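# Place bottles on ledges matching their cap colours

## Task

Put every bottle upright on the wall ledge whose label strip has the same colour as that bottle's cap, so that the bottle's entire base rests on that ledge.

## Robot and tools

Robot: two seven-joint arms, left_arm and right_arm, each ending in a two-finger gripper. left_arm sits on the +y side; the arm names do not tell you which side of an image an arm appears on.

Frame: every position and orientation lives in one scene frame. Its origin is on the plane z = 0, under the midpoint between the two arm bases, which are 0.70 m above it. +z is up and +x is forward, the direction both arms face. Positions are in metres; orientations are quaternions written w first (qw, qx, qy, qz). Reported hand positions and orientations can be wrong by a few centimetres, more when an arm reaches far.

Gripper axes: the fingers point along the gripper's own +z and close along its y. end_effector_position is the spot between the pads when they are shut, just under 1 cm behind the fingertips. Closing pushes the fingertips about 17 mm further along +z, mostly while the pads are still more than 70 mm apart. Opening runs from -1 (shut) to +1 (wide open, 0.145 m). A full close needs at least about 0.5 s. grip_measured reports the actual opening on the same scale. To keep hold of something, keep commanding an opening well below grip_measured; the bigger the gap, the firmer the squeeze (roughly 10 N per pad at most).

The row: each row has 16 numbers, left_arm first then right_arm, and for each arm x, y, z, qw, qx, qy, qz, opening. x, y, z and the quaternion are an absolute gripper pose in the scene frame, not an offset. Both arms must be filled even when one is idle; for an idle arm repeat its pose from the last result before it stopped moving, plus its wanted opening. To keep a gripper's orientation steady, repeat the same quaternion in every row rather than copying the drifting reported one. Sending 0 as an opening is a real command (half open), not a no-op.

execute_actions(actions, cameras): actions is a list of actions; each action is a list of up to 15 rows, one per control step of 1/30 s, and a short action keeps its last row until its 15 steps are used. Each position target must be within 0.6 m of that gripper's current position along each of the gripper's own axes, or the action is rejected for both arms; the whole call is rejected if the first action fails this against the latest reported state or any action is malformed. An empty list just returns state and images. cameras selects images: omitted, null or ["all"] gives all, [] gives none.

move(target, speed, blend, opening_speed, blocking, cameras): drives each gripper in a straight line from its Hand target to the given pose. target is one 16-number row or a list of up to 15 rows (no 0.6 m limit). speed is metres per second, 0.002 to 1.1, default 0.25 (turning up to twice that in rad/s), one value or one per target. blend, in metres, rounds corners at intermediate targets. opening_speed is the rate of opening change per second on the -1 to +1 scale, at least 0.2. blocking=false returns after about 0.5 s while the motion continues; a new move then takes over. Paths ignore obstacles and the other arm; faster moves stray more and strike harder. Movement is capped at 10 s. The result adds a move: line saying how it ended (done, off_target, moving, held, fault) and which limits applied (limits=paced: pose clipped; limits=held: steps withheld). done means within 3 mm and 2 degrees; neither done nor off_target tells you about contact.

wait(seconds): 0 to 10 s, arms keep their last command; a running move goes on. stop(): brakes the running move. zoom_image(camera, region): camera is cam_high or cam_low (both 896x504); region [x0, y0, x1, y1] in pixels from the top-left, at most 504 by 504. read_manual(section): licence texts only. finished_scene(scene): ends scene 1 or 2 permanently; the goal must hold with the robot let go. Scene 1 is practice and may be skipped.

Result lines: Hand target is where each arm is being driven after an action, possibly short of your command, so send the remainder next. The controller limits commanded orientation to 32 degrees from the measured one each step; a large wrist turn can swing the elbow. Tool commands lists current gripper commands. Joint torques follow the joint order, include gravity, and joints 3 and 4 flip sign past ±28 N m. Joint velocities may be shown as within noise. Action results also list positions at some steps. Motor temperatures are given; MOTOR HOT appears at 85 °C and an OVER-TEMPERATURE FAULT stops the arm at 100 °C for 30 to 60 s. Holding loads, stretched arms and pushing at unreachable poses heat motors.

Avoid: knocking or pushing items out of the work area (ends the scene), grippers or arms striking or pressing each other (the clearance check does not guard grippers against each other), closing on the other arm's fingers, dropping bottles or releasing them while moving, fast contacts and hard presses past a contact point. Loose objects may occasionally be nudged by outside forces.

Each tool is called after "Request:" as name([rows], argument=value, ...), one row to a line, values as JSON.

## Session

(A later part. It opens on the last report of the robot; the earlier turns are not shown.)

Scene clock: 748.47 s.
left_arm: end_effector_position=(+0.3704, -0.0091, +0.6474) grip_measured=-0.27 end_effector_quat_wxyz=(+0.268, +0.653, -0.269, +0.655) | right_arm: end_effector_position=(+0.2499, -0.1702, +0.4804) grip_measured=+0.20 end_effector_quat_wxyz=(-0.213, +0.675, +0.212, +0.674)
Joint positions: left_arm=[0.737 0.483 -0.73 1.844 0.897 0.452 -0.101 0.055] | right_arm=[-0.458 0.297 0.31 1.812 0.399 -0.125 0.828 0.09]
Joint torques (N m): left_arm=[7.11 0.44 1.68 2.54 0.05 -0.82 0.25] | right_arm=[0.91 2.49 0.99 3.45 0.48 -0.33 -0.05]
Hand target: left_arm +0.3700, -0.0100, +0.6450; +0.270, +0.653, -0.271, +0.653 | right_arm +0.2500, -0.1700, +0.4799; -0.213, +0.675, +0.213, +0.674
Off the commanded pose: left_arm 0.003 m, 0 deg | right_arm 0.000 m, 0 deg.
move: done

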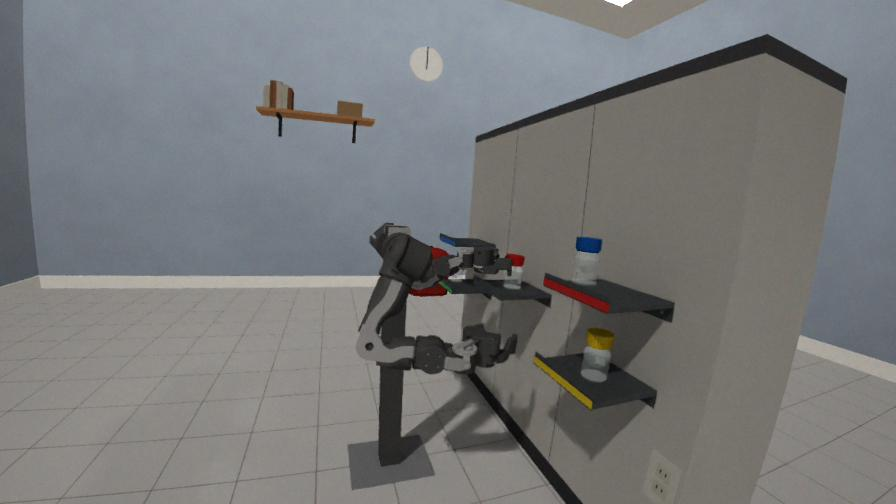

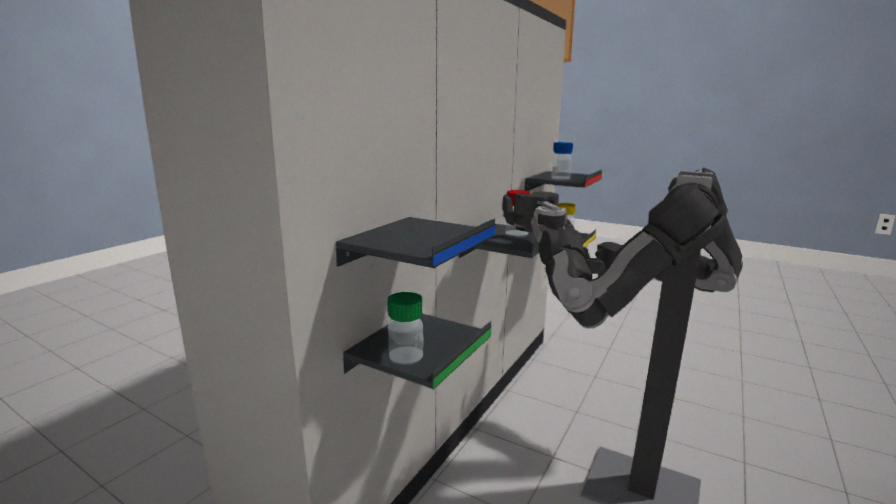

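Request:
move([
  [0.37, -0.01, 0.640, 0.2706, 0.6533, -0.2706, 0.6533, -0.6, 0.26, -0.13, 0.48, -0.2706, 0.6533, 0.2706, 0.6533, 0.2],
], speed=0.04, cameras=[])

Scene clock: 756.57 s.
left_arm: end_effector_position=(+0.3702, -0.0092, +0.6466) grip_measured=-0.27 end_effector_quat_wxyz=(+0.270, +0.646, -0.268, +0.661) | right_arm: end_effector_position=(+0.2607, -0.1311, +0.4813) grip_measured=+0.20 end_effector_quat_wxyz=(-0.267, +0.652, +0.270, +0.656)
Joint positions: left_arm=[0.734 0.492 -0.745 1.841 0.893 0.413 -0.1 0.055] | right_arm=[-0.348 0.368 0.146 1.773 0.396 -0.113 0.839 0.09]
Joint torques (N m): left_arm=[6.74 0.51 1.17 2.06 0.18 -0.39 0.18] | right_arm=[1.65 3.15 0.58 3.3 0.6 -0.11 0.15]
Hand target: left_arm +0.3700, -0.0100, +0.6401; +0.271, +0.653, -0.271, +0.653 | right_arm +0.2600, -0.1300, +0.4800; -0.271, +0.653, +0.270, +0.653
Off the commanded pose: left_arm 0.007 m, 1 deg | right_arm 0.002 m, 1 deg.
move: off_target (left_arm)

Request:
move([
  [0.37, -0.01, 0.644, 0.2706, 0.6533, -0.2706, 0.6533, 0.2, 0.26, -0.13, 0.48, -0.2706, 0.6533, 0.2706, 0.6533, 0.2],
  [0.28, 0.08, 0.65, 0.2706, 0.6533, -0.2706, 0.6533, 0.2, 0.26, -0.13, 0.50, -0.2706, 0.6533, 0.2706, 0.6533, 0.2],
  [0.23, 0.24, 0.60, 0.1228, 0.6964, -0.1228, 0.6964, 0.2, 0.278, -0.105, 0.652, -0.2706, 0.6533, 0.2706, 0.6533, 0.2],
], speed=0.15, opening_speed=0.8, cameras=[])

Request:
move([
  [0.23, 0.24, 0.60, 0.1228, 0.6964, -0.1228, 0.6964, 0.2, 0.345, -0.038, 0.650, -0.2706, 0.6533, 0.2706, 0.6533, 0.2],
], speed=0.13)

Request:
zoom_image(camera="cam_low", region=[440, 130, 640, 280])

Request:
zoom_image(camera="cam_high", region=[430, 200, 630, 320])

Scene clock: 777.13 s.
left_arm: end_effector_position=(+0.2301, +0.2401, +0.5995) grip_measured=+0.20 end_effector_quat_wxyz=(+0.123, +0.697, -0.120, +0.696) | right_arm: end_effector_position=(+0.2780, -0.1055, +0.6532) grip_measured=+0.20 end_effector_quat_wxyz=(-0.270, +0.651, +0.271, +0.656)
Joint positions: left_arm=[-1.036 0.747 0.756 2.25 1.008 -0.065 0.31 0.09] | right_arm=[0.066 0.45 0.228 2.283 0.618 0.783 0.6 0.09]
Joint torques (N m): left_arm=[-0.36 2.81 2.51 2.89 0.27 -0.66 0.23] | right_arm=[2.49 3.05 0.44 2.74 0.41 -0.22 -0.15]
Hand target: left_arm +0.2300, +0.2400, +0.6000; +0.123, +0.696, -0.123, +0.696 | right_arm +0.2780, -0.1050, +0.6521; -0.271, +0.653, +0.271, +0.653
Off the commanded pose: left_arm 0.001 m, 0 deg | right_arm 0.001 m, 0 deg.
joint sent to its limit (right arm) — joint 6 (wrist pitch), upper limit. The joint targets still meet the commanded pose.
move: done

Scene clock: 778.30 s.
left_arm: end_effector_position=(+0.2301, +0.2401, +0.5995) grip_measured=+0.20 end_effector_quat_wxyz=(+0.123, +0.697, -0.120, +0.696) | right_arm: end_effector_position=(+0.3443, -0.0373, +0.6496) grip_measured=+0.20 end_effector_quat_wxyz=(-0.272, +0.654, +0.272, +0.651)
Joint positions: left_arm=[-1.036 0.747 0.756 2.25 1.008 -0.065 0.31 0.09] | right_arm=[0.405 0.263 -0.178 2.008 0.434 0.764 0.417 0.09]
Joint torques (N m): left_arm=[-0.38 2.84 2.51 2.89 0.27 -0.66 0.23] | right_arm=[4.76 0.28 1.48 2.84 0.24 -0.52 -0.1]
Hand target: left_arm +0.2300, +0.2400, +0.6000; +0.123, +0.696, -0.123, +0.696 | right_arm +0.3450, -0.0381, +0.6500; -0.271, +0.653, +0.271, +0.653
Off the commanded pose: left_arm 0.001 m, 0 deg | right_arm 0.001 m, 0 deg.
move: done

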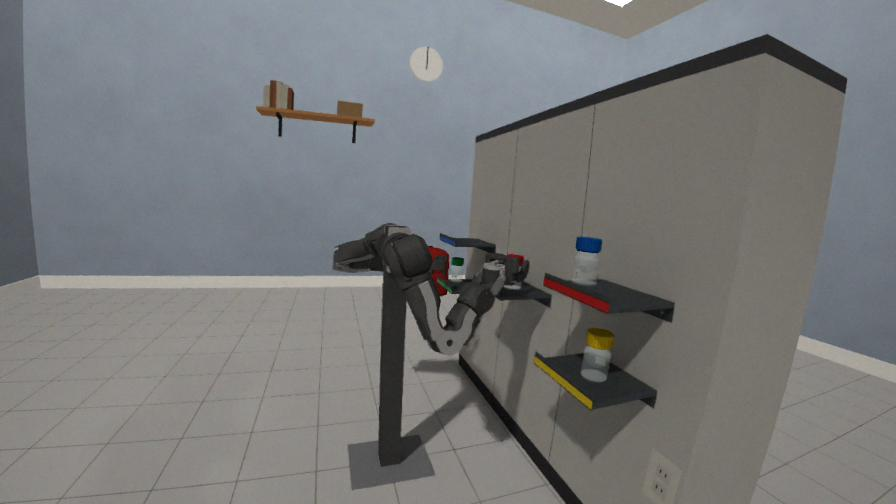

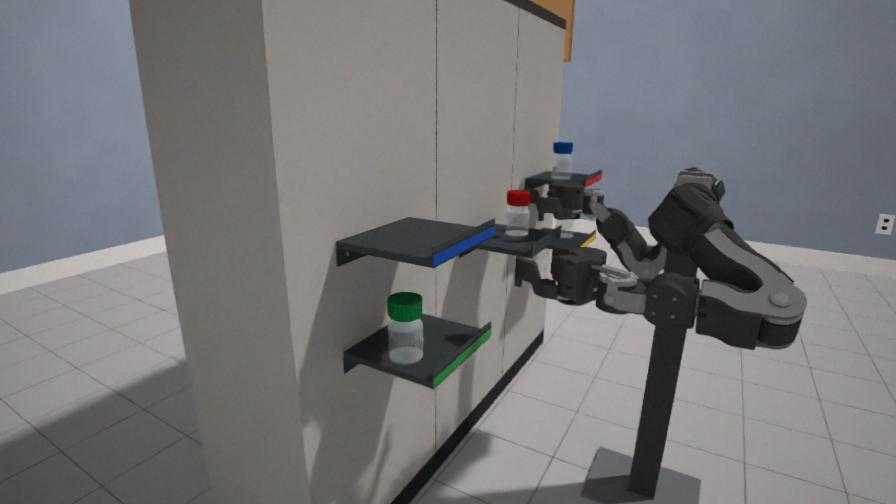

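Scaled by 2.520 (camera's finer frame: 1280x720).

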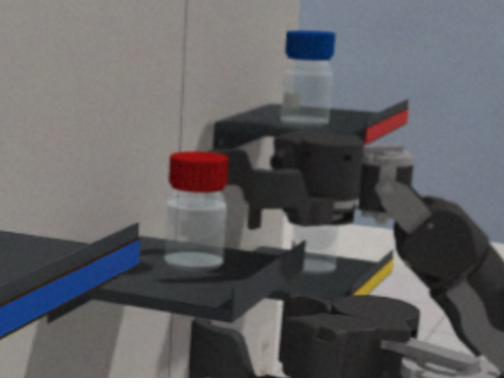

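Scaled by 2.520 (camera's finer frame: 1280x720).

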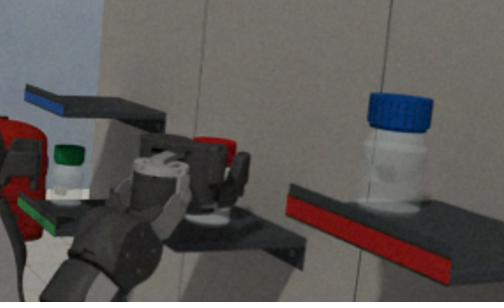

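Request:
move([
  [0.23, 0.24, 0.60, 0.1228, 0.6964, -0.1228, 0.6964, 0.2, 0.372, -0.011, 0.648, -0.2706, 0.6533, 0.2706, 0.6533, 0.2],
  [0.23, 0.24, 0.60, 0.1228, 0.6964, -0.1228, 0.6964, 0.2, 0.372, -0.011, 0.648, -0.2706, 0.6533, 0.2706, 0.6533, -0.6],
  [0.23, 0.24, 0.60, 0.1228, 0.6964, -0.1228, 0.6964, 0.2, 0.370, -0.015, 0.70, -0.2706, 0.6533, 0.2706, 0.6533, -0.6],
  [0.23, 0.24, 0.60, 0.1228, 0.6964, -0.1228, 0.6964, 0.2, 0.26, -0.15, 0.70, -0.2706, 0.6533, 0.2706, 0.6533, -0.6],
], speed=0.12, opening_speed=0.8)

Request:
move([
  [0.23, 0.24, 0.60, 0.1228, 0.6964, -0.1228, 0.6964, 0.2, 0.22, -0.30, 0.70, -0.1228, 0.6964, 0.1228, 0.6964, -0.6],
  [0.23, 0.24, 0.60, 0.1228, 0.6964, -0.1228, 0.6964, 0.2, 0.23, -0.44, 0.79, 0.0616, 0.7044, -0.0616, 0.7044, -0.6],
], speed=0.12)

Request:
zoom_image(camera="cam_high", region=[480, 160, 690, 320])

Scene clock: 798.43 s.
left_arm: end_effector_position=(+0.2301, +0.2401, +0.5995) grip_measured=+0.20 end_effector_quat_wxyz=(+0.123, +0.697, -0.120, +0.696) | right_arm: end_effector_position=(+0.2609, -0.1506, +0.6980) grip_measured=-0.25 end_effector_quat_wxyz=(-0.269, +0.658, +0.269, +0.650)
Joint positions: left_arm=[-1.036 0.747 0.756 2.25 1.008 -0.065 0.31 0.09] | right_arm=[-0.02 0.848 0.497 2.275 1.169 0.768 0.436 0.057]
Joint torques (N m): left_arm=[-0.36 2.84 2.51 2.89 0.27 -0.66 0.23] | right_arm=[2.99 4.26 2.66 1.51 0.35 -0.56 0.22]
Hand target: left_arm +0.2300, +0.2400, +0.6000; +0.123, +0.696, -0.123, +0.696 | right_arm +0.2599, -0.1500, +0.7001; -0.271, +0.653, +0.271, +0.653
Off the commanded pose: left_arm 0.001 m, 0 deg | right_arm 0.002 m, 1 deg.
move: done

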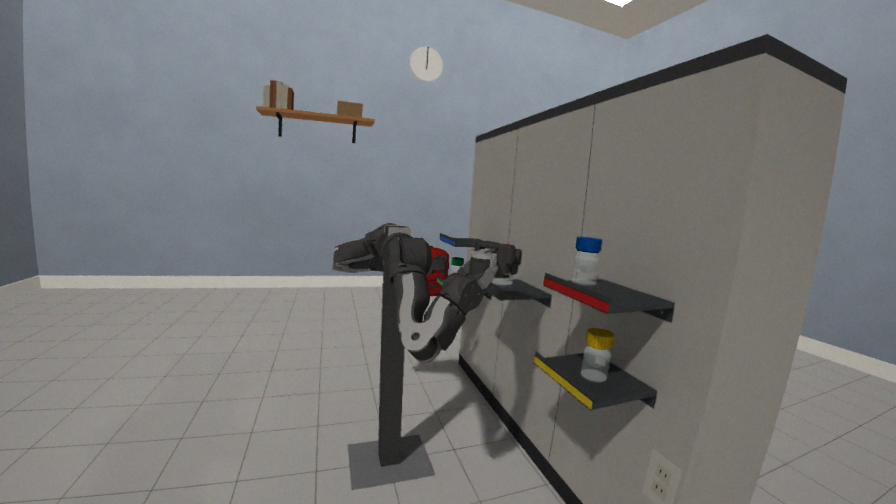

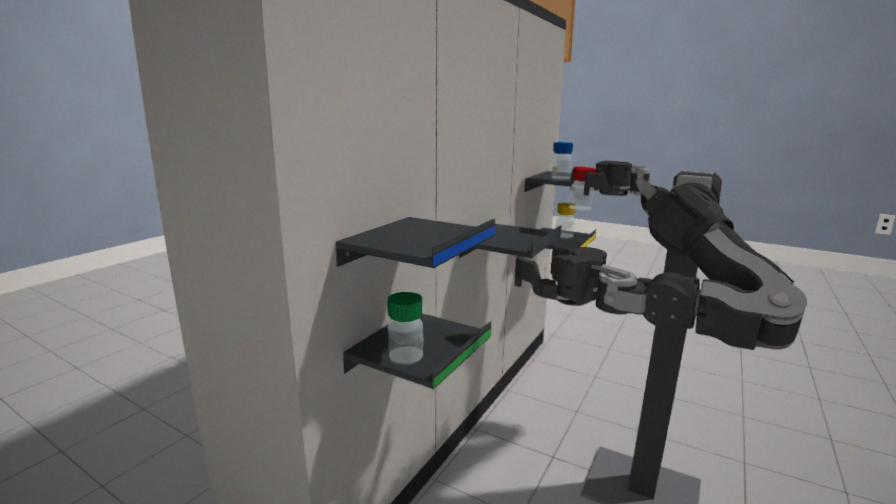

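Scene clock: 802.77 s.
left_arm: end_effector_position=(+0.2301, +0.2401, +0.5995) grip_measured=+0.20 end_effector_quat_wxyz=(+0.123, +0.697, -0.120, +0.696) | right_arm: end_effector_position=(+0.2312, -0.4395, +0.7871) grip_measured=-0.25 end_effector_quat_wxyz=(+0.062, +0.689, -0.056, +0.720)
Joint positions: left_arm=[-1.036 0.747 0.756 2.25 1.008 -0.065 0.31 0.09] | right_arm=[-0.682 1.109 1.561 1.742 1.244 0.785 0.263 0.057]
Joint torques (N m): left_arm=[-0.36 2.84 2.51 2.89 0.27 -0.66 0.23] | right_arm=[1.12 7.37 4.26 1.29 0.24 -0.37 -0.17]
Hand target: left_arm +0.2300, +0.2400, +0.6000; +0.123, +0.696, -0.123, +0.696 | right_arm +0.2302, -0.4400, +0.7897; +0.065, +0.686, -0.057, +0.722
Off the commanded pose: left_arm 0.001 m, 0 deg | right_arm 0.003 m, 3 deg.
joint sent to its limit (right arm) — joint 3 (upper arm roll), upper limit; joint 6 (wrist pitch), upper limit. The joint targets are off in orientation, not in position.
move: off_target (right_arm)

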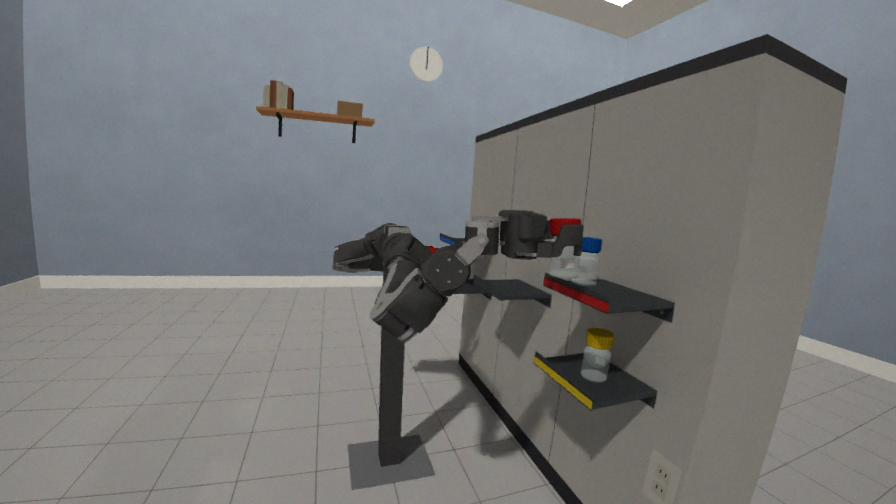

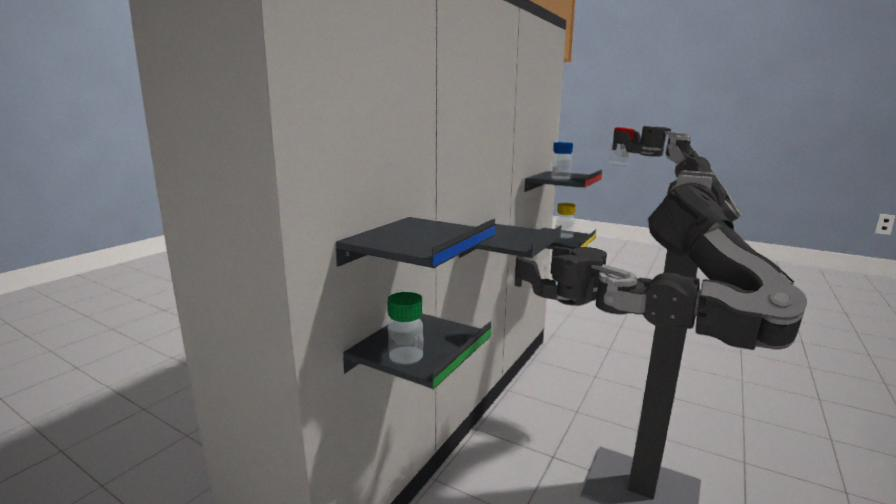

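Scaled by 2.400 (camera's finer frame: 1280x720).

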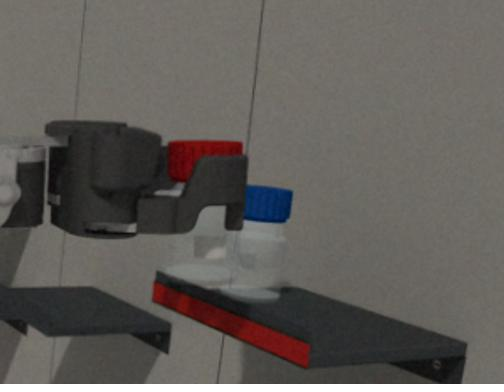

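Request:
move([
  [0.23, 0.24, 0.60, 0.1228, 0.6964, -0.1228, 0.6964, 0.2, 0.30, -0.455, 0.795, 0.0616, 0.7044, -0.0616, 0.7044, -0.6],
  [0.23, 0.24, 0.60, 0.1228, 0.6964, -0.1228, 0.6964, 0.2, 0.365, -0.46, 0.79, 0.0616, 0.7044, -0.0616, 0.7044, -0.6],
], speed=0.1)

Request:
zoom_image(camera="cam_high", region=[480, 160, 690, 320])

Request:
zoom_image(camera="cam_low", region=[500, 100, 700, 260])

Scene clock: 810.87 s.
left_arm: end_effector_position=(+0.2301, +0.2401, +0.5995) grip_measured=+0.20 end_effector_quat_wxyz=(+0.123, +0.697, -0.120, +0.696) | right_arm: end_effector_position=(+0.3652, -0.4597, +0.7874) grip_measured=-0.25 end_effector_quat_wxyz=(+0.062, +0.709, -0.061, +0.699)
Joint positions: left_arm=[-1.036 0.747 0.756 2.25 1.008 -0.065 0.31 0.09] | right_arm=[-0.791 1.652 1.179 1.22 1.485 0.396 0.125 0.057]
Joint torques (N m): left_arm=[-0.38 2.84 2.51 2.89 0.27 -0.66 0.23] | right_arm=[3.68 6.53 4.44 0.57 0.3 -0.8 -0.03]
Hand target: left_arm +0.2300, +0.2400, +0.6000; +0.123, +0.696, -0.123, +0.696 | right_arm +0.3650, -0.4599, +0.7901; +0.062, +0.704, -0.062, +0.704
Off the commanded pose: left_arm 0.001 m, 0 deg | right_arm 0.003 m, 1 deg.
move: done

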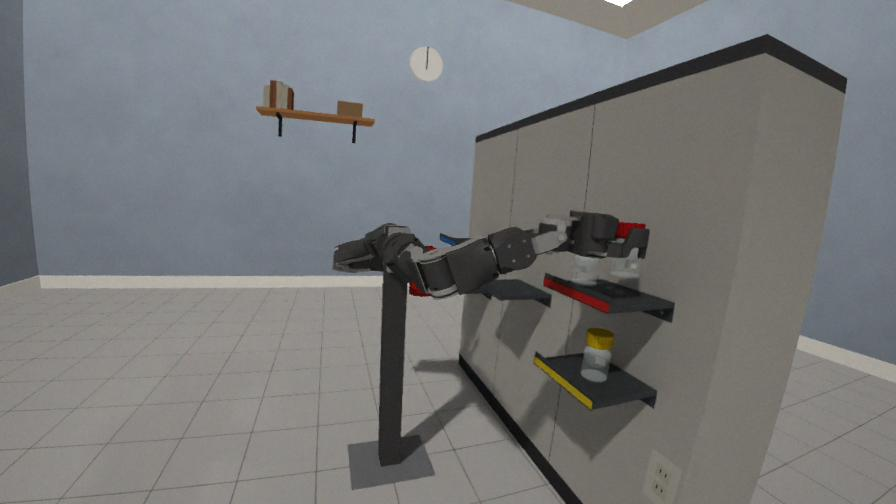

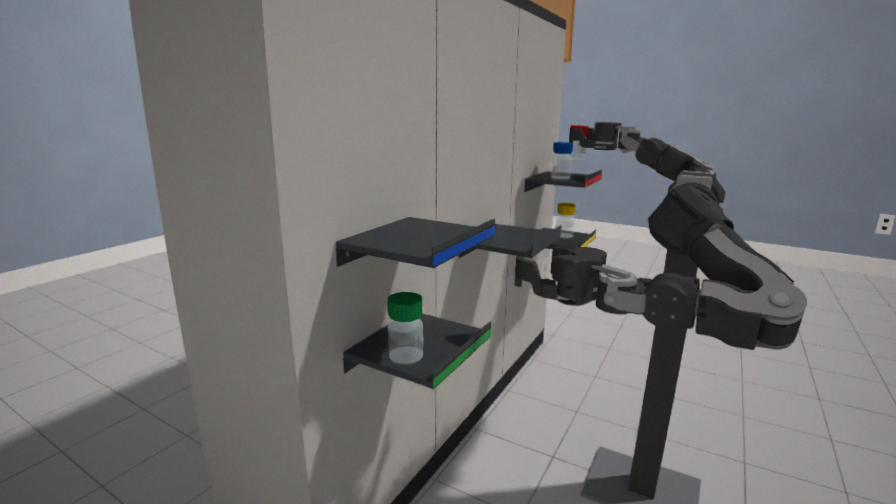

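Scaled by 2.400 (camera's finer frame: 1280x720).

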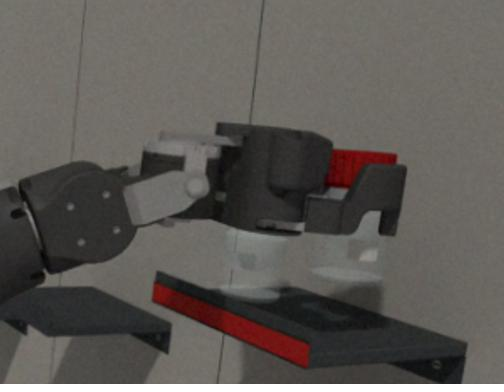

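Scaled by 2.520 (camera's finer frame: 1280x720).

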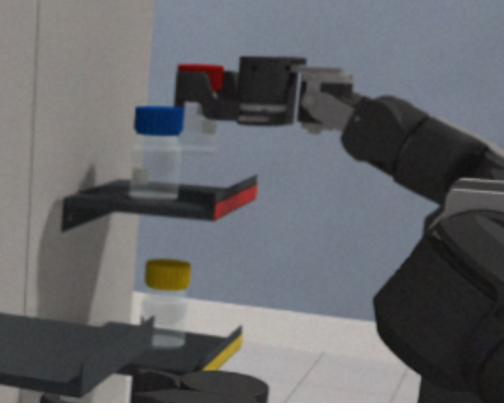

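Request:
move([
  [0.23, 0.24, 0.60, 0.1228, 0.6964, -0.1228, 0.6964, 0.2, 0.365, -0.46, 0.765, 0.0616, 0.7044, -0.0616, 0.7044, -0.6],
  [0.23, 0.24, 0.60, 0.1228, 0.6964, -0.1228, 0.6964, 0.2, 0.365, -0.46, 0.748, 0.0616, 0.7044, -0.0616, 0.7044, -0.6],
], speed=[0.08,0.025])

Request:
zoom_image(camera="cam_high", region=[480, 160, 690, 320])

Scene clock: 819.37 s.
left_arm: end_effector_position=(+0.2301, +0.2401, +0.5995) grip_measured=+0.20 end_effector_quat_wxyz=(+0.123, +0.697, -0.120, +0.696) | right_arm: end_effector_position=(+0.3652, -0.4594, +0.7459) grip_measured=-0.25 end_effector_quat_wxyz=(+0.060, +0.709, -0.060, +0.700)
Joint positions: left_arm=[-1.036 0.747 0.756 2.25 1.008 -0.065 0.31 0.09] | right_arm=[-0.928 1.584 1.168 1.286 1.506 0.245 0.111 0.057]
Joint torques (N m): left_arm=[-0.36 2.81 2.51 2.89 0.27 -0.65 0.23] | right_arm=[3.44 5.45 4.37 0.66 0.3 -0.82 -0.17]
Hand target: left_arm +0.2300, +0.2400, +0.6000; +0.123, +0.696, -0.123, +0.696 | right_arm +0.3649, -0.4601, +0.7480; +0.062, +0.704, -0.062, +0.704
Off the commanded pose: left_arm 0.001 m, 0 deg | right_arm 0.002 m, 1 deg.
move: done

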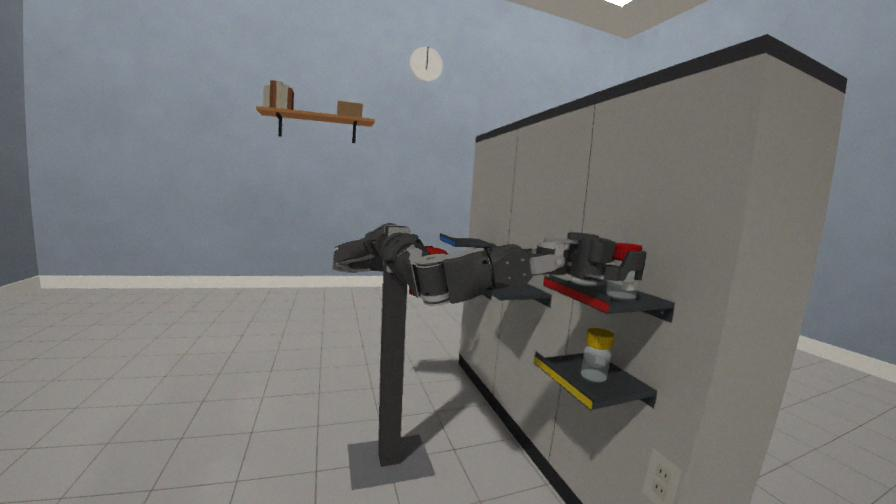

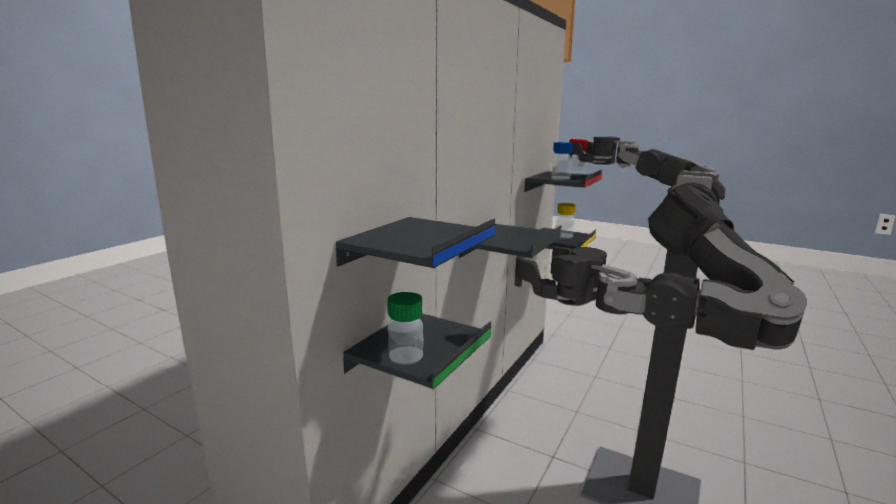

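Scaled by 2.400 (camera's finer frame: 1280x720).

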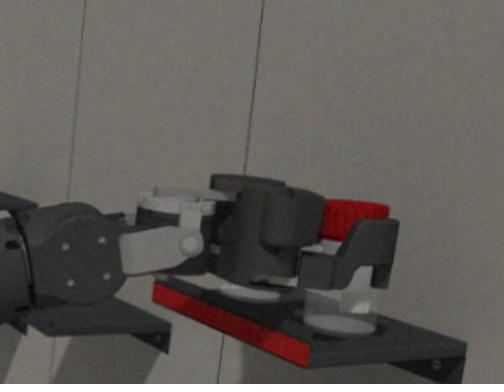

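Request:
move([
  [0.23, 0.24, 0.60, 0.1228, 0.6964, -0.1228, 0.6964, 0.2, 0.365, -0.46, 0.738, 0.0616, 0.7044, -0.0616, 0.7044, -0.6],
], speed=0.02, cameras=["cam_high"])

Request:
zoom_image(camera="cam_high", region=[480, 160, 690, 320])

Scene clock: 827.83 s.
left_arm: end_effector_position=(+0.2301, +0.2401, +0.5995) grip_measured=+0.20 end_effector_quat_wxyz=(+0.123, +0.697, -0.120, +0.696) | right_arm: end_effector_position=(+0.3654, -0.4591, +0.7427) grip_measured=-0.25 end_effector_quat_wxyz=(+0.061, +0.699, -0.059, +0.710)
Joint positions: left_arm=[-1.036 0.747 0.756 2.25 1.008 -0.065 0.31 0.09] | right_arm=[-0.959 1.575 1.168 1.296 1.516 0.186 0.106 0.057]
Joint torques (N m): left_arm=[-0.36 2.84 2.51 2.89 0.27 -0.66 0.23] | right_arm=[2.52 4.65 3.38 0.96 0.23 -0.27 -0.1]
Hand target: left_arm +0.2300, +0.2400, +0.6000; +0.123, +0.696, -0.123, +0.696 | right_arm +0.3650, -0.4600, +0.7379; +0.062, +0.705, -0.062, +0.704
Off the commanded pose: left_arm 0.001 m, 0 deg | right_arm 0.005 m, 1 deg.
move: off_target (right_arm)

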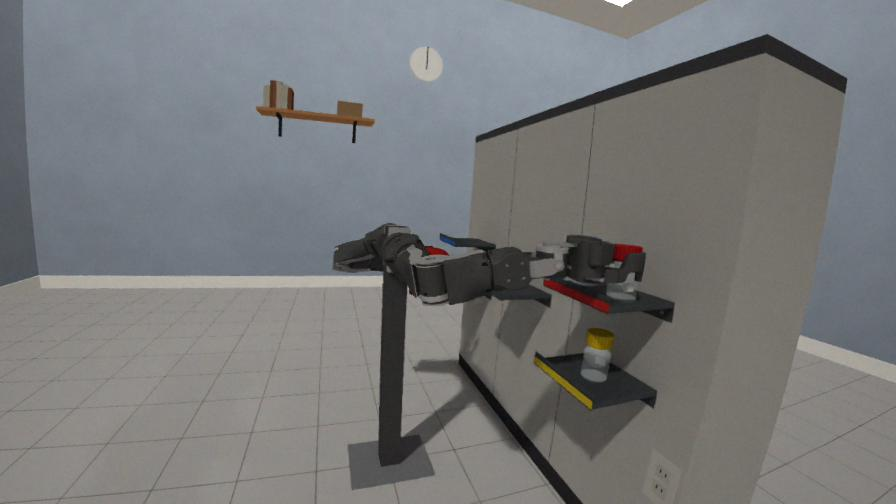

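Scaled by 2.400 (camera's finer frame: 1280x720).

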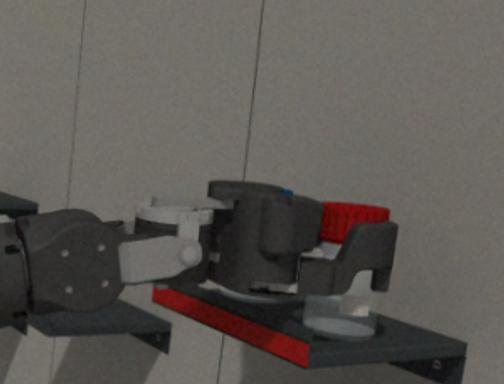

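Request:
move([
  [0.23, 0.24, 0.60, 0.1228, 0.6964, -0.1228, 0.6964, 0.2, 0.365, -0.46, 0.7405, 0.0616, 0.7044, -0.0616, 0.7044, -0.6],
  [0.23, 0.24, 0.60, 0.1228, 0.6964, -0.1228, 0.6964, 0.2, 0.365, -0.46, 0.7405, 0.0616, 0.7044, -0.0616, 0.7044, 0.05],
  [0.23, 0.24, 0.60, 0.1228, 0.6964, -0.1228, 0.6964, 0.2, 0.25, -0.44, 0.75, 0.0616, 0.7044, -0.0616, 0.7044, 0.05],
], speed=[0.02,0.1,0.12], opening_speed=0.8)

Request:
move([
  [0.23, 0.24, 0.60, 0.1228, 0.6964, -0.1228, 0.6964, 0.2, 0.25, -0.347, 0.75, 0, 0.7071, 0, 0.7071, 0.05],
  [0.23, 0.24, 0.60, 0.1228, 0.6964, -0.1228, 0.6964, 0.2, 0.32, -0.347, 0.75, 0, 0.7071, 0, 0.7071, 0.05],
], speed=0.12)

Request:
zoom_image(camera="cam_high", region=[480, 160, 690, 320])

Request:
zoom_image(camera="cam_low", region=[500, 100, 700, 260])

Scene clock: 849.80 s.
left_arm: end_effector_position=(+0.2301, +0.2401, +0.5995) grip_measured=+0.20 end_effector_quat_wxyz=(+0.123, +0.697, -0.120, +0.696) | right_arm: end_effector_position=(+0.2497, -0.4412, +0.7493) grip_measured=+0.05 end_effector_quat_wxyz=(+0.063, +0.704, -0.064, +0.705)
Joint positions: left_arm=[-1.036 0.747 0.756 2.25 1.008 -0.065 0.31 0.09] | right_arm=[-0.92 1.082 1.514 1.757 1.348 0.561 0.177 0.079]
Joint torques (N m): left_arm=[-0.38 2.81 2.51 2.89 0.27 -0.66 0.23] | right_arm=[0.38 5.71 4.4 1.1 0.21 -0.32 0.18]
Hand target: left_arm +0.2300, +0.2400, +0.6000; +0.123, +0.696, -0.123, +0.696 | right_arm +0.2500, -0.4400, +0.7499; +0.062, +0.705, -0.062, +0.704
Off the commanded pose: left_arm 0.001 m, 0 deg | right_arm 0.001 m, 0 deg.
move: done

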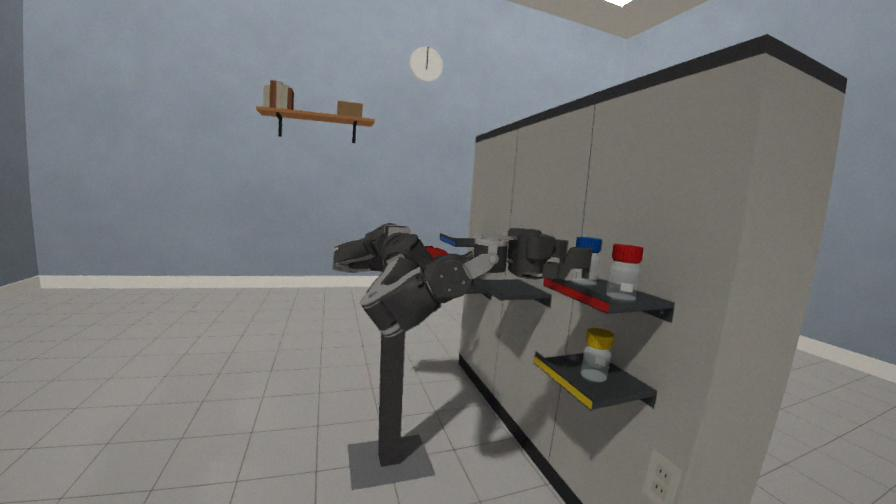

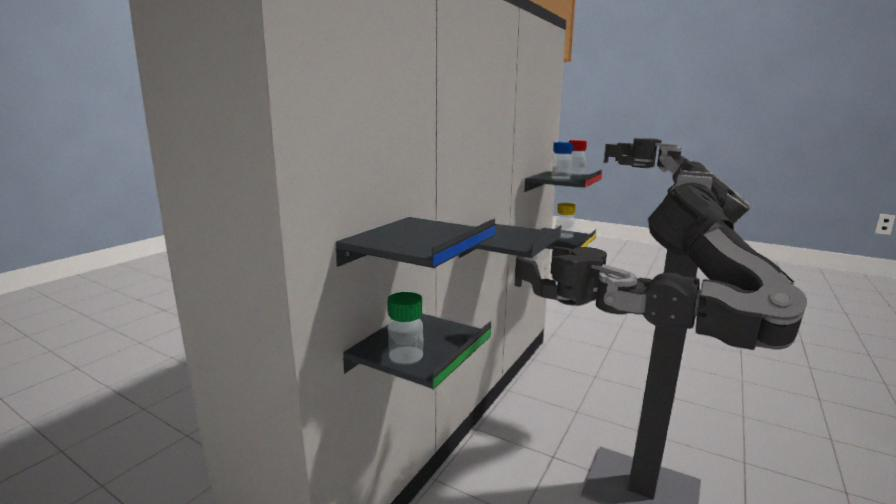

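Scene clock: 851.60 s.
left_arm: end_effector_position=(+0.2301, +0.2401, +0.5995) grip_measured=+0.20 end_effector_quat_wxyz=(+0.123, +0.697, -0.120, +0.696) | right_arm: end_effector_position=(+0.3199, -0.3461, +0.7511) grip_measured=+0.05 end_effector_quat_wxyz=(+0.000, +0.707, +0.003, +0.707)
Joint positions: left_arm=[-1.036 0.747 0.756 2.25 1.008 -0.065 0.31 0.09] | right_arm=[-0.893 1.334 1.295 1.894 1.544 0.413 -0.097 0.079]
Joint torques (N m): left_arm=[-0.36 2.84 2.51 2.89 0.27 -0.65 0.23] | right_arm=[1.91 4.31 3.36 0.42 0.11 -0.58 -0.14]
Hand target: left_arm +0.2300, +0.2400, +0.6000; +0.123, +0.696, -0.123, +0.696 | right_arm +0.3200, -0.3471, +0.7500; +0.000, +0.707, +0.000, +0.707
Off the commanded pose: left_arm 0.001 m, 0 deg | right_arm 0.001 m, 0 deg.
move: done

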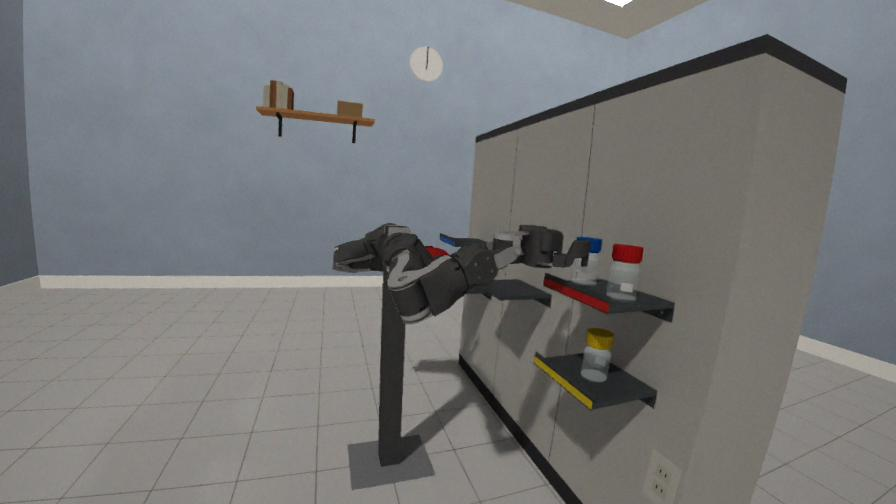

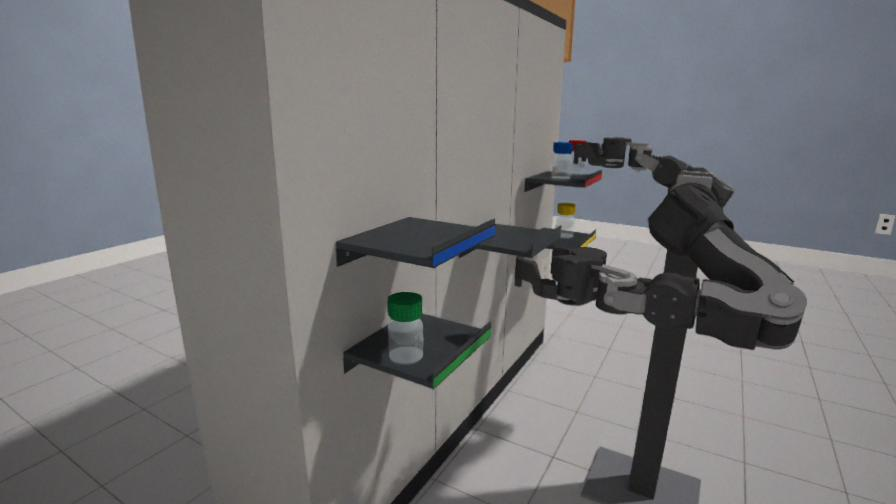

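Scaled by 2.400 (camera's finer frame: 1280x720).

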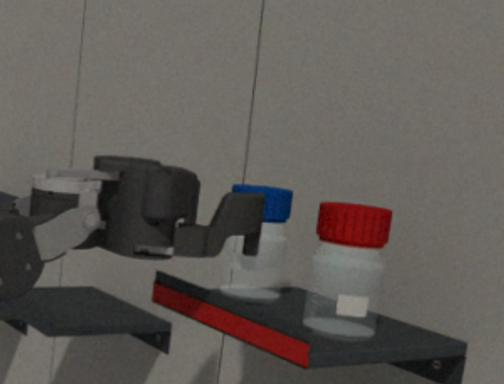

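Scaled by 2.520 (camera's finer frame: 1280x720).

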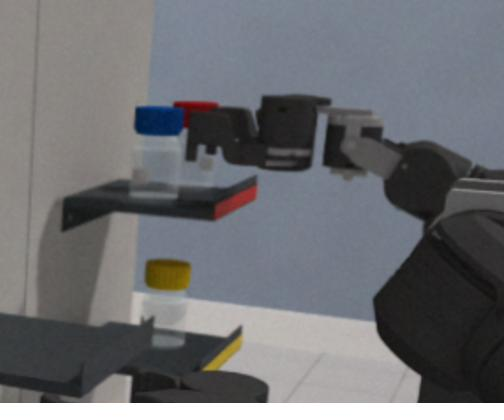

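Request:
move([
  [0.23, 0.24, 0.60, 0.1228, 0.6964, -0.1228, 0.6964, 0.2, 0.373, -0.348, 0.748, 0, 0.7071, 0, 0.7071, 0.05],
  [0.23, 0.24, 0.60, 0.1228, 0.6964, -0.1228, 0.6964, 0.2, 0.373, -0.348, 0.748, 0, 0.7071, 0, 0.7071, -0.6],
], speed=0.08, opening_speed=0.7)

Request:
zoom_image(camera="cam_high", region=[480, 160, 690, 320])

Request:
zoom_image(camera="cam_low", region=[500, 100, 700, 260])

Scene clock: 866.93 s.
left_arm: end_effector_position=(+0.2301, +0.2401, +0.5995) grip_measured=+0.20 end_effector_quat_wxyz=(+0.123, +0.697, -0.120, +0.696) | right_arm: end_effector_position=(+0.3732, -0.3474, +0.7454) grip_measured=-0.24 end_effector_quat_wxyz=(+0.010, +0.706, +0.017, +0.708)
Joint positions: left_arm=[-1.036 0.747 0.756 2.25 1.008 -0.065 0.31 0.09] | right_arm=[-0.726 1.575 0.951 1.681 1.559 0.225 -0.097 0.058]
Joint torques (N m): left_arm=[-0.36 2.84 2.51 2.89 0.27 -0.66 0.23] | right_arm=[3.23 5.37 6.12 0.16 0.1 -0.55 -0.06]
Hand target: left_arm +0.2300, +0.2400, +0.6000; +0.123, +0.696, -0.123, +0.696 | right_arm +0.3727, -0.3481, +0.7480; +0.010, +0.703, +0.016, +0.711
Off the commanded pose: left_arm 0.001 m, 0 deg | right_arm 0.003 m, 2 deg.
joint sent to its limit (right arm) — joint 5 (forearm roll), upper limit. The joint targets still meet the commanded pose.
move: done

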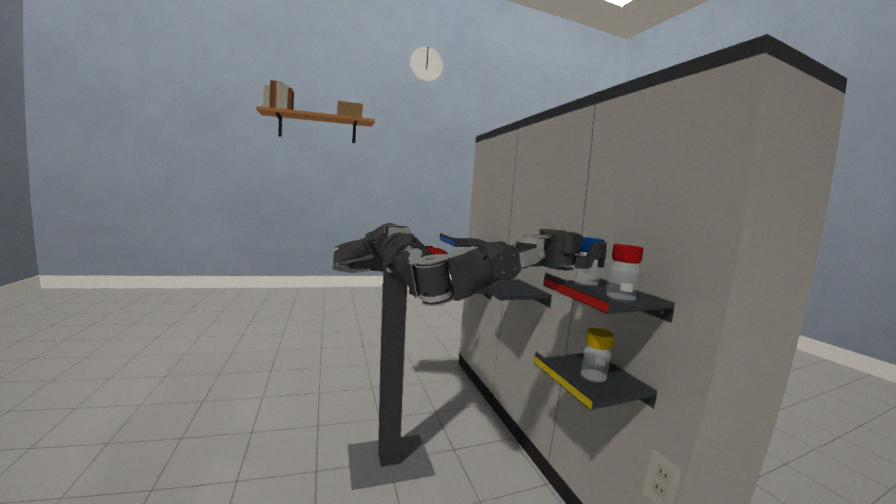

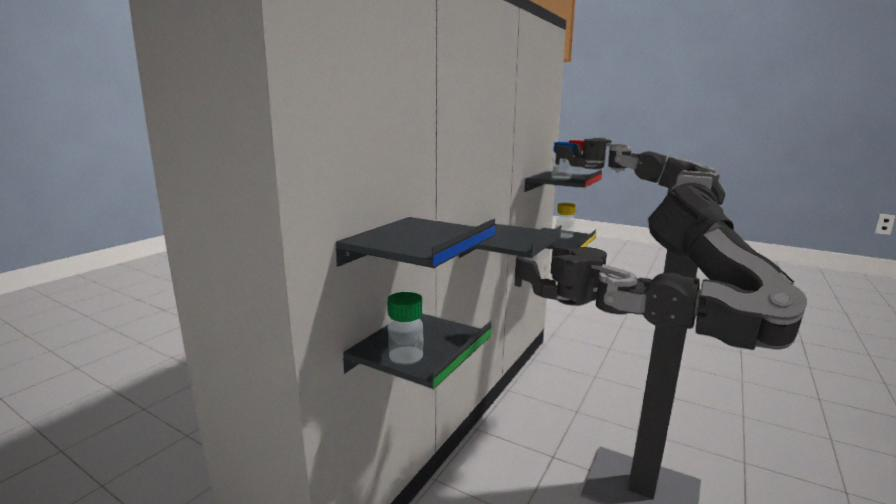

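Scaled by 2.400 (camera's finer frame: 1280x720).

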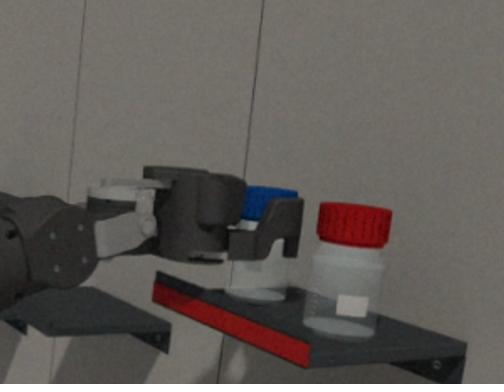

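Scaled by 2.520 (camera's finer frame: 1280x720).

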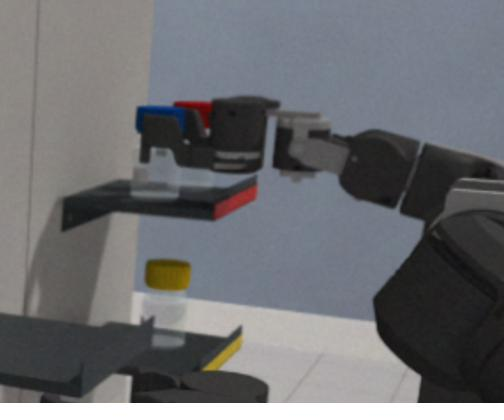

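Request:
move([
  [0.23, 0.24, 0.60, 0.1228, 0.6964, -0.1228, 0.6964, 0.2, 0.37, -0.348, 0.785, 0, 0.7071, 0, 0.7071, -0.6],
  [0.23, 0.24, 0.60, 0.1228, 0.6964, -0.1228, 0.6964, 0.2, 0.235, -0.34, 0.785, 0, 0.7071, 0, 0.7071, -0.6],
  [0.23, 0.24, 0.60, 0.1228, 0.6964, -0.1228, 0.6964, 0.2, 0.225, -0.28, 0.66, -0.1228, 0.6964, 0.1228, 0.6964, -0.6],
  [0.23, 0.24, 0.60, 0.1228, 0.6964, -0.1228, 0.6964, 0.2, 0.23, -0.23, 0.47, -0.1228, 0.6964, 0.1228, 0.6964, -0.6],
], speed=[0.1,0.13,0.15,0.18], blend=[0.01,0.02,0.03,0])

Request:
move([
  [0.23, 0.24, 0.60, 0.1228, 0.6964, -0.1228, 0.6964, 0.2, 0.26, -0.13, 0.50, -0.2706, 0.6533, 0.2706, 0.6533, -0.6],
  [0.23, 0.24, 0.60, 0.1228, 0.6964, -0.1228, 0.6964, 0.2, 0.272, -0.145, 0.69, -0.2706, 0.6533, 0.2706, 0.6533, -0.6],
  [0.23, 0.24, 0.60, 0.1228, 0.6964, -0.1228, 0.6964, 0.2, 0.37, -0.015, 0.70, -0.2706, 0.6533, 0.2706, 0.6533, -0.6],
], speed=0.13)

Request:
zoom_image(camera="cam_high", region=[430, 200, 630, 320])

Scene clock: 891.80 s.
left_arm: end_effector_position=(+0.2301, +0.2401, +0.5995) grip_measured=+0.20 end_effector_quat_wxyz=(+0.123, +0.697, -0.120, +0.696) | right_arm: end_effector_position=(+0.2296, -0.2304, +0.4667) grip_measured=-0.24 end_effector_quat_wxyz=(-0.123, +0.702, +0.119, +0.691)
Joint positions: left_arm=[-1.036 0.747 0.756 2.25 1.008 -0.065 0.31 0.09] | right_arm=[-0.635 0.342 0.379 1.783 0.51 -0.269 0.63 0.058]
Joint torques (N m): left_arm=[-0.38 2.84 2.5 2.89 0.27 -0.66 0.23] | right_arm=[0.12 3.15 2.35 4.19 0.56 -0.64 0.18]
Hand target: left_arm +0.2300, +0.2400, +0.6000; +0.123, +0.696, -0.123, +0.696 | right_arm +0.2300, -0.2300, +0.4700; -0.123, +0.696, +0.123, +0.696
Off the commanded pose: left_arm 0.001 m, 0 deg | right_arm 0.003 m, 1 deg.
move: done

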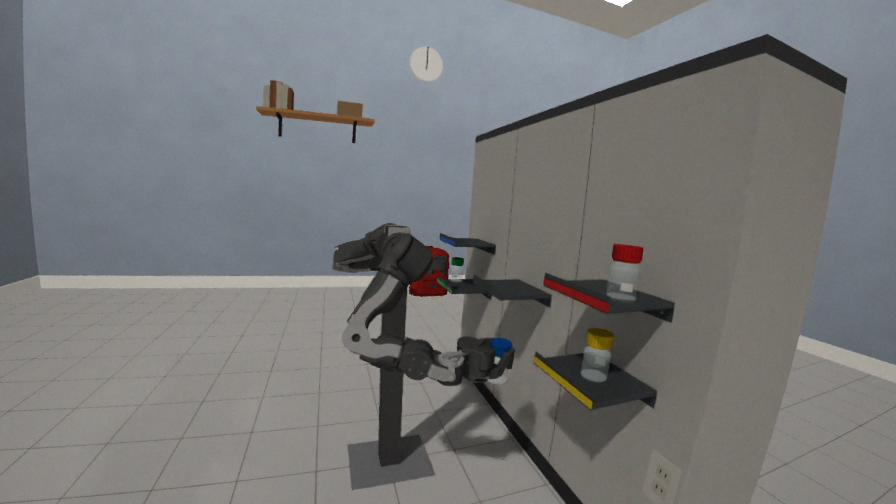

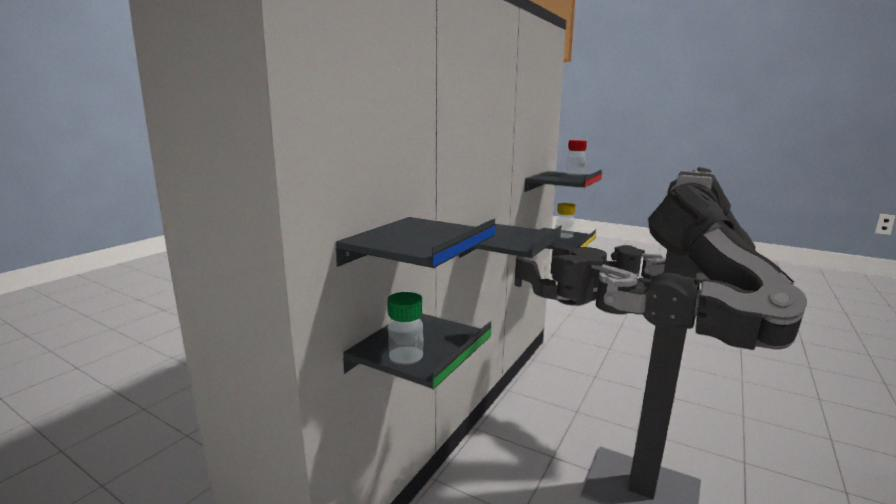

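Scene clock: 896.73 s.
left_arm: end_effector_position=(+0.2301, +0.2401, +0.5995) grip_measured=+0.20 end_effector_quat_wxyz=(+0.123, +0.697, -0.120, +0.696) | right_arm: end_effector_position=(+0.3698, -0.0143, +0.6969) grip_measured=-0.24 end_effector_quat_wxyz=(-0.270, +0.657, +0.273, +0.648)
Joint positions: left_arm=[-1.036 0.747 0.756 2.25 1.008 -0.065 0.31 0.09] | right_arm=[0.763 0.385 -0.438 1.888 0.848 0.781 0.038 0.058]
Joint torques (N m): left_arm=[-0.38 2.84 2.51 2.88 0.27 -0.66 0.23] | right_arm=[6.16 0.07 3.21 2.41 0.1 -0.73 -0.05]
Hand target: left_arm +0.2300, +0.2400, +0.6000; +0.123, +0.696, -0.123, +0.696 | right_arm +0.3700, -0.0150, +0.6999; -0.271, +0.653, +0.271, +0.653
Off the commanded pose: left_arm 0.001 m, 0 deg | right_arm 0.003 m, 1 deg.
move: done

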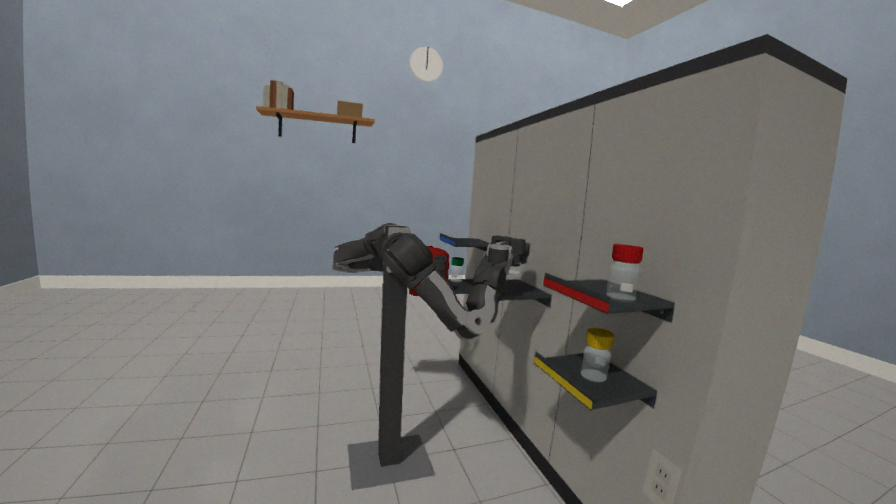

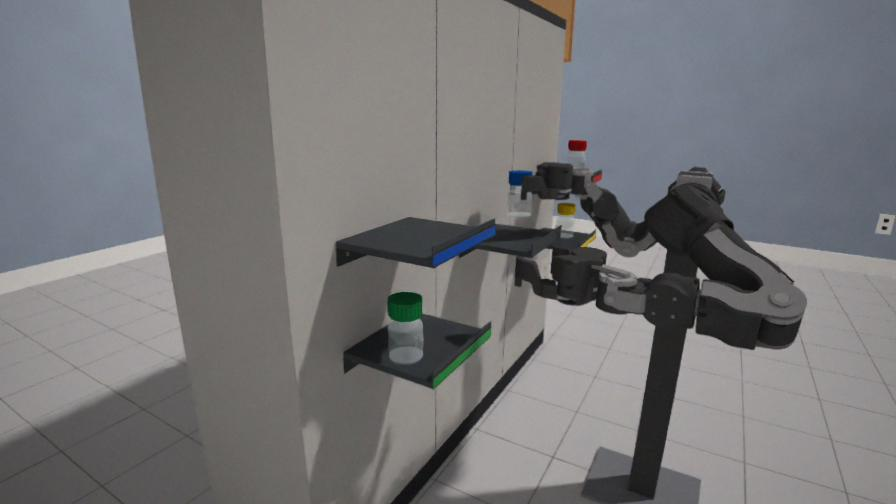

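Scaled by 2.520 (camera's finer frame: 1280x720).

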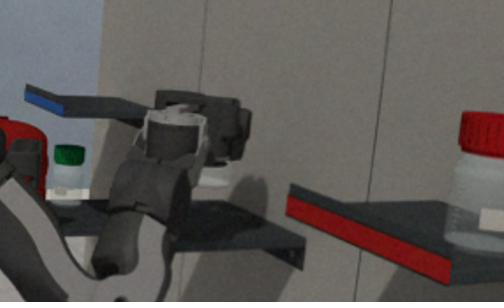

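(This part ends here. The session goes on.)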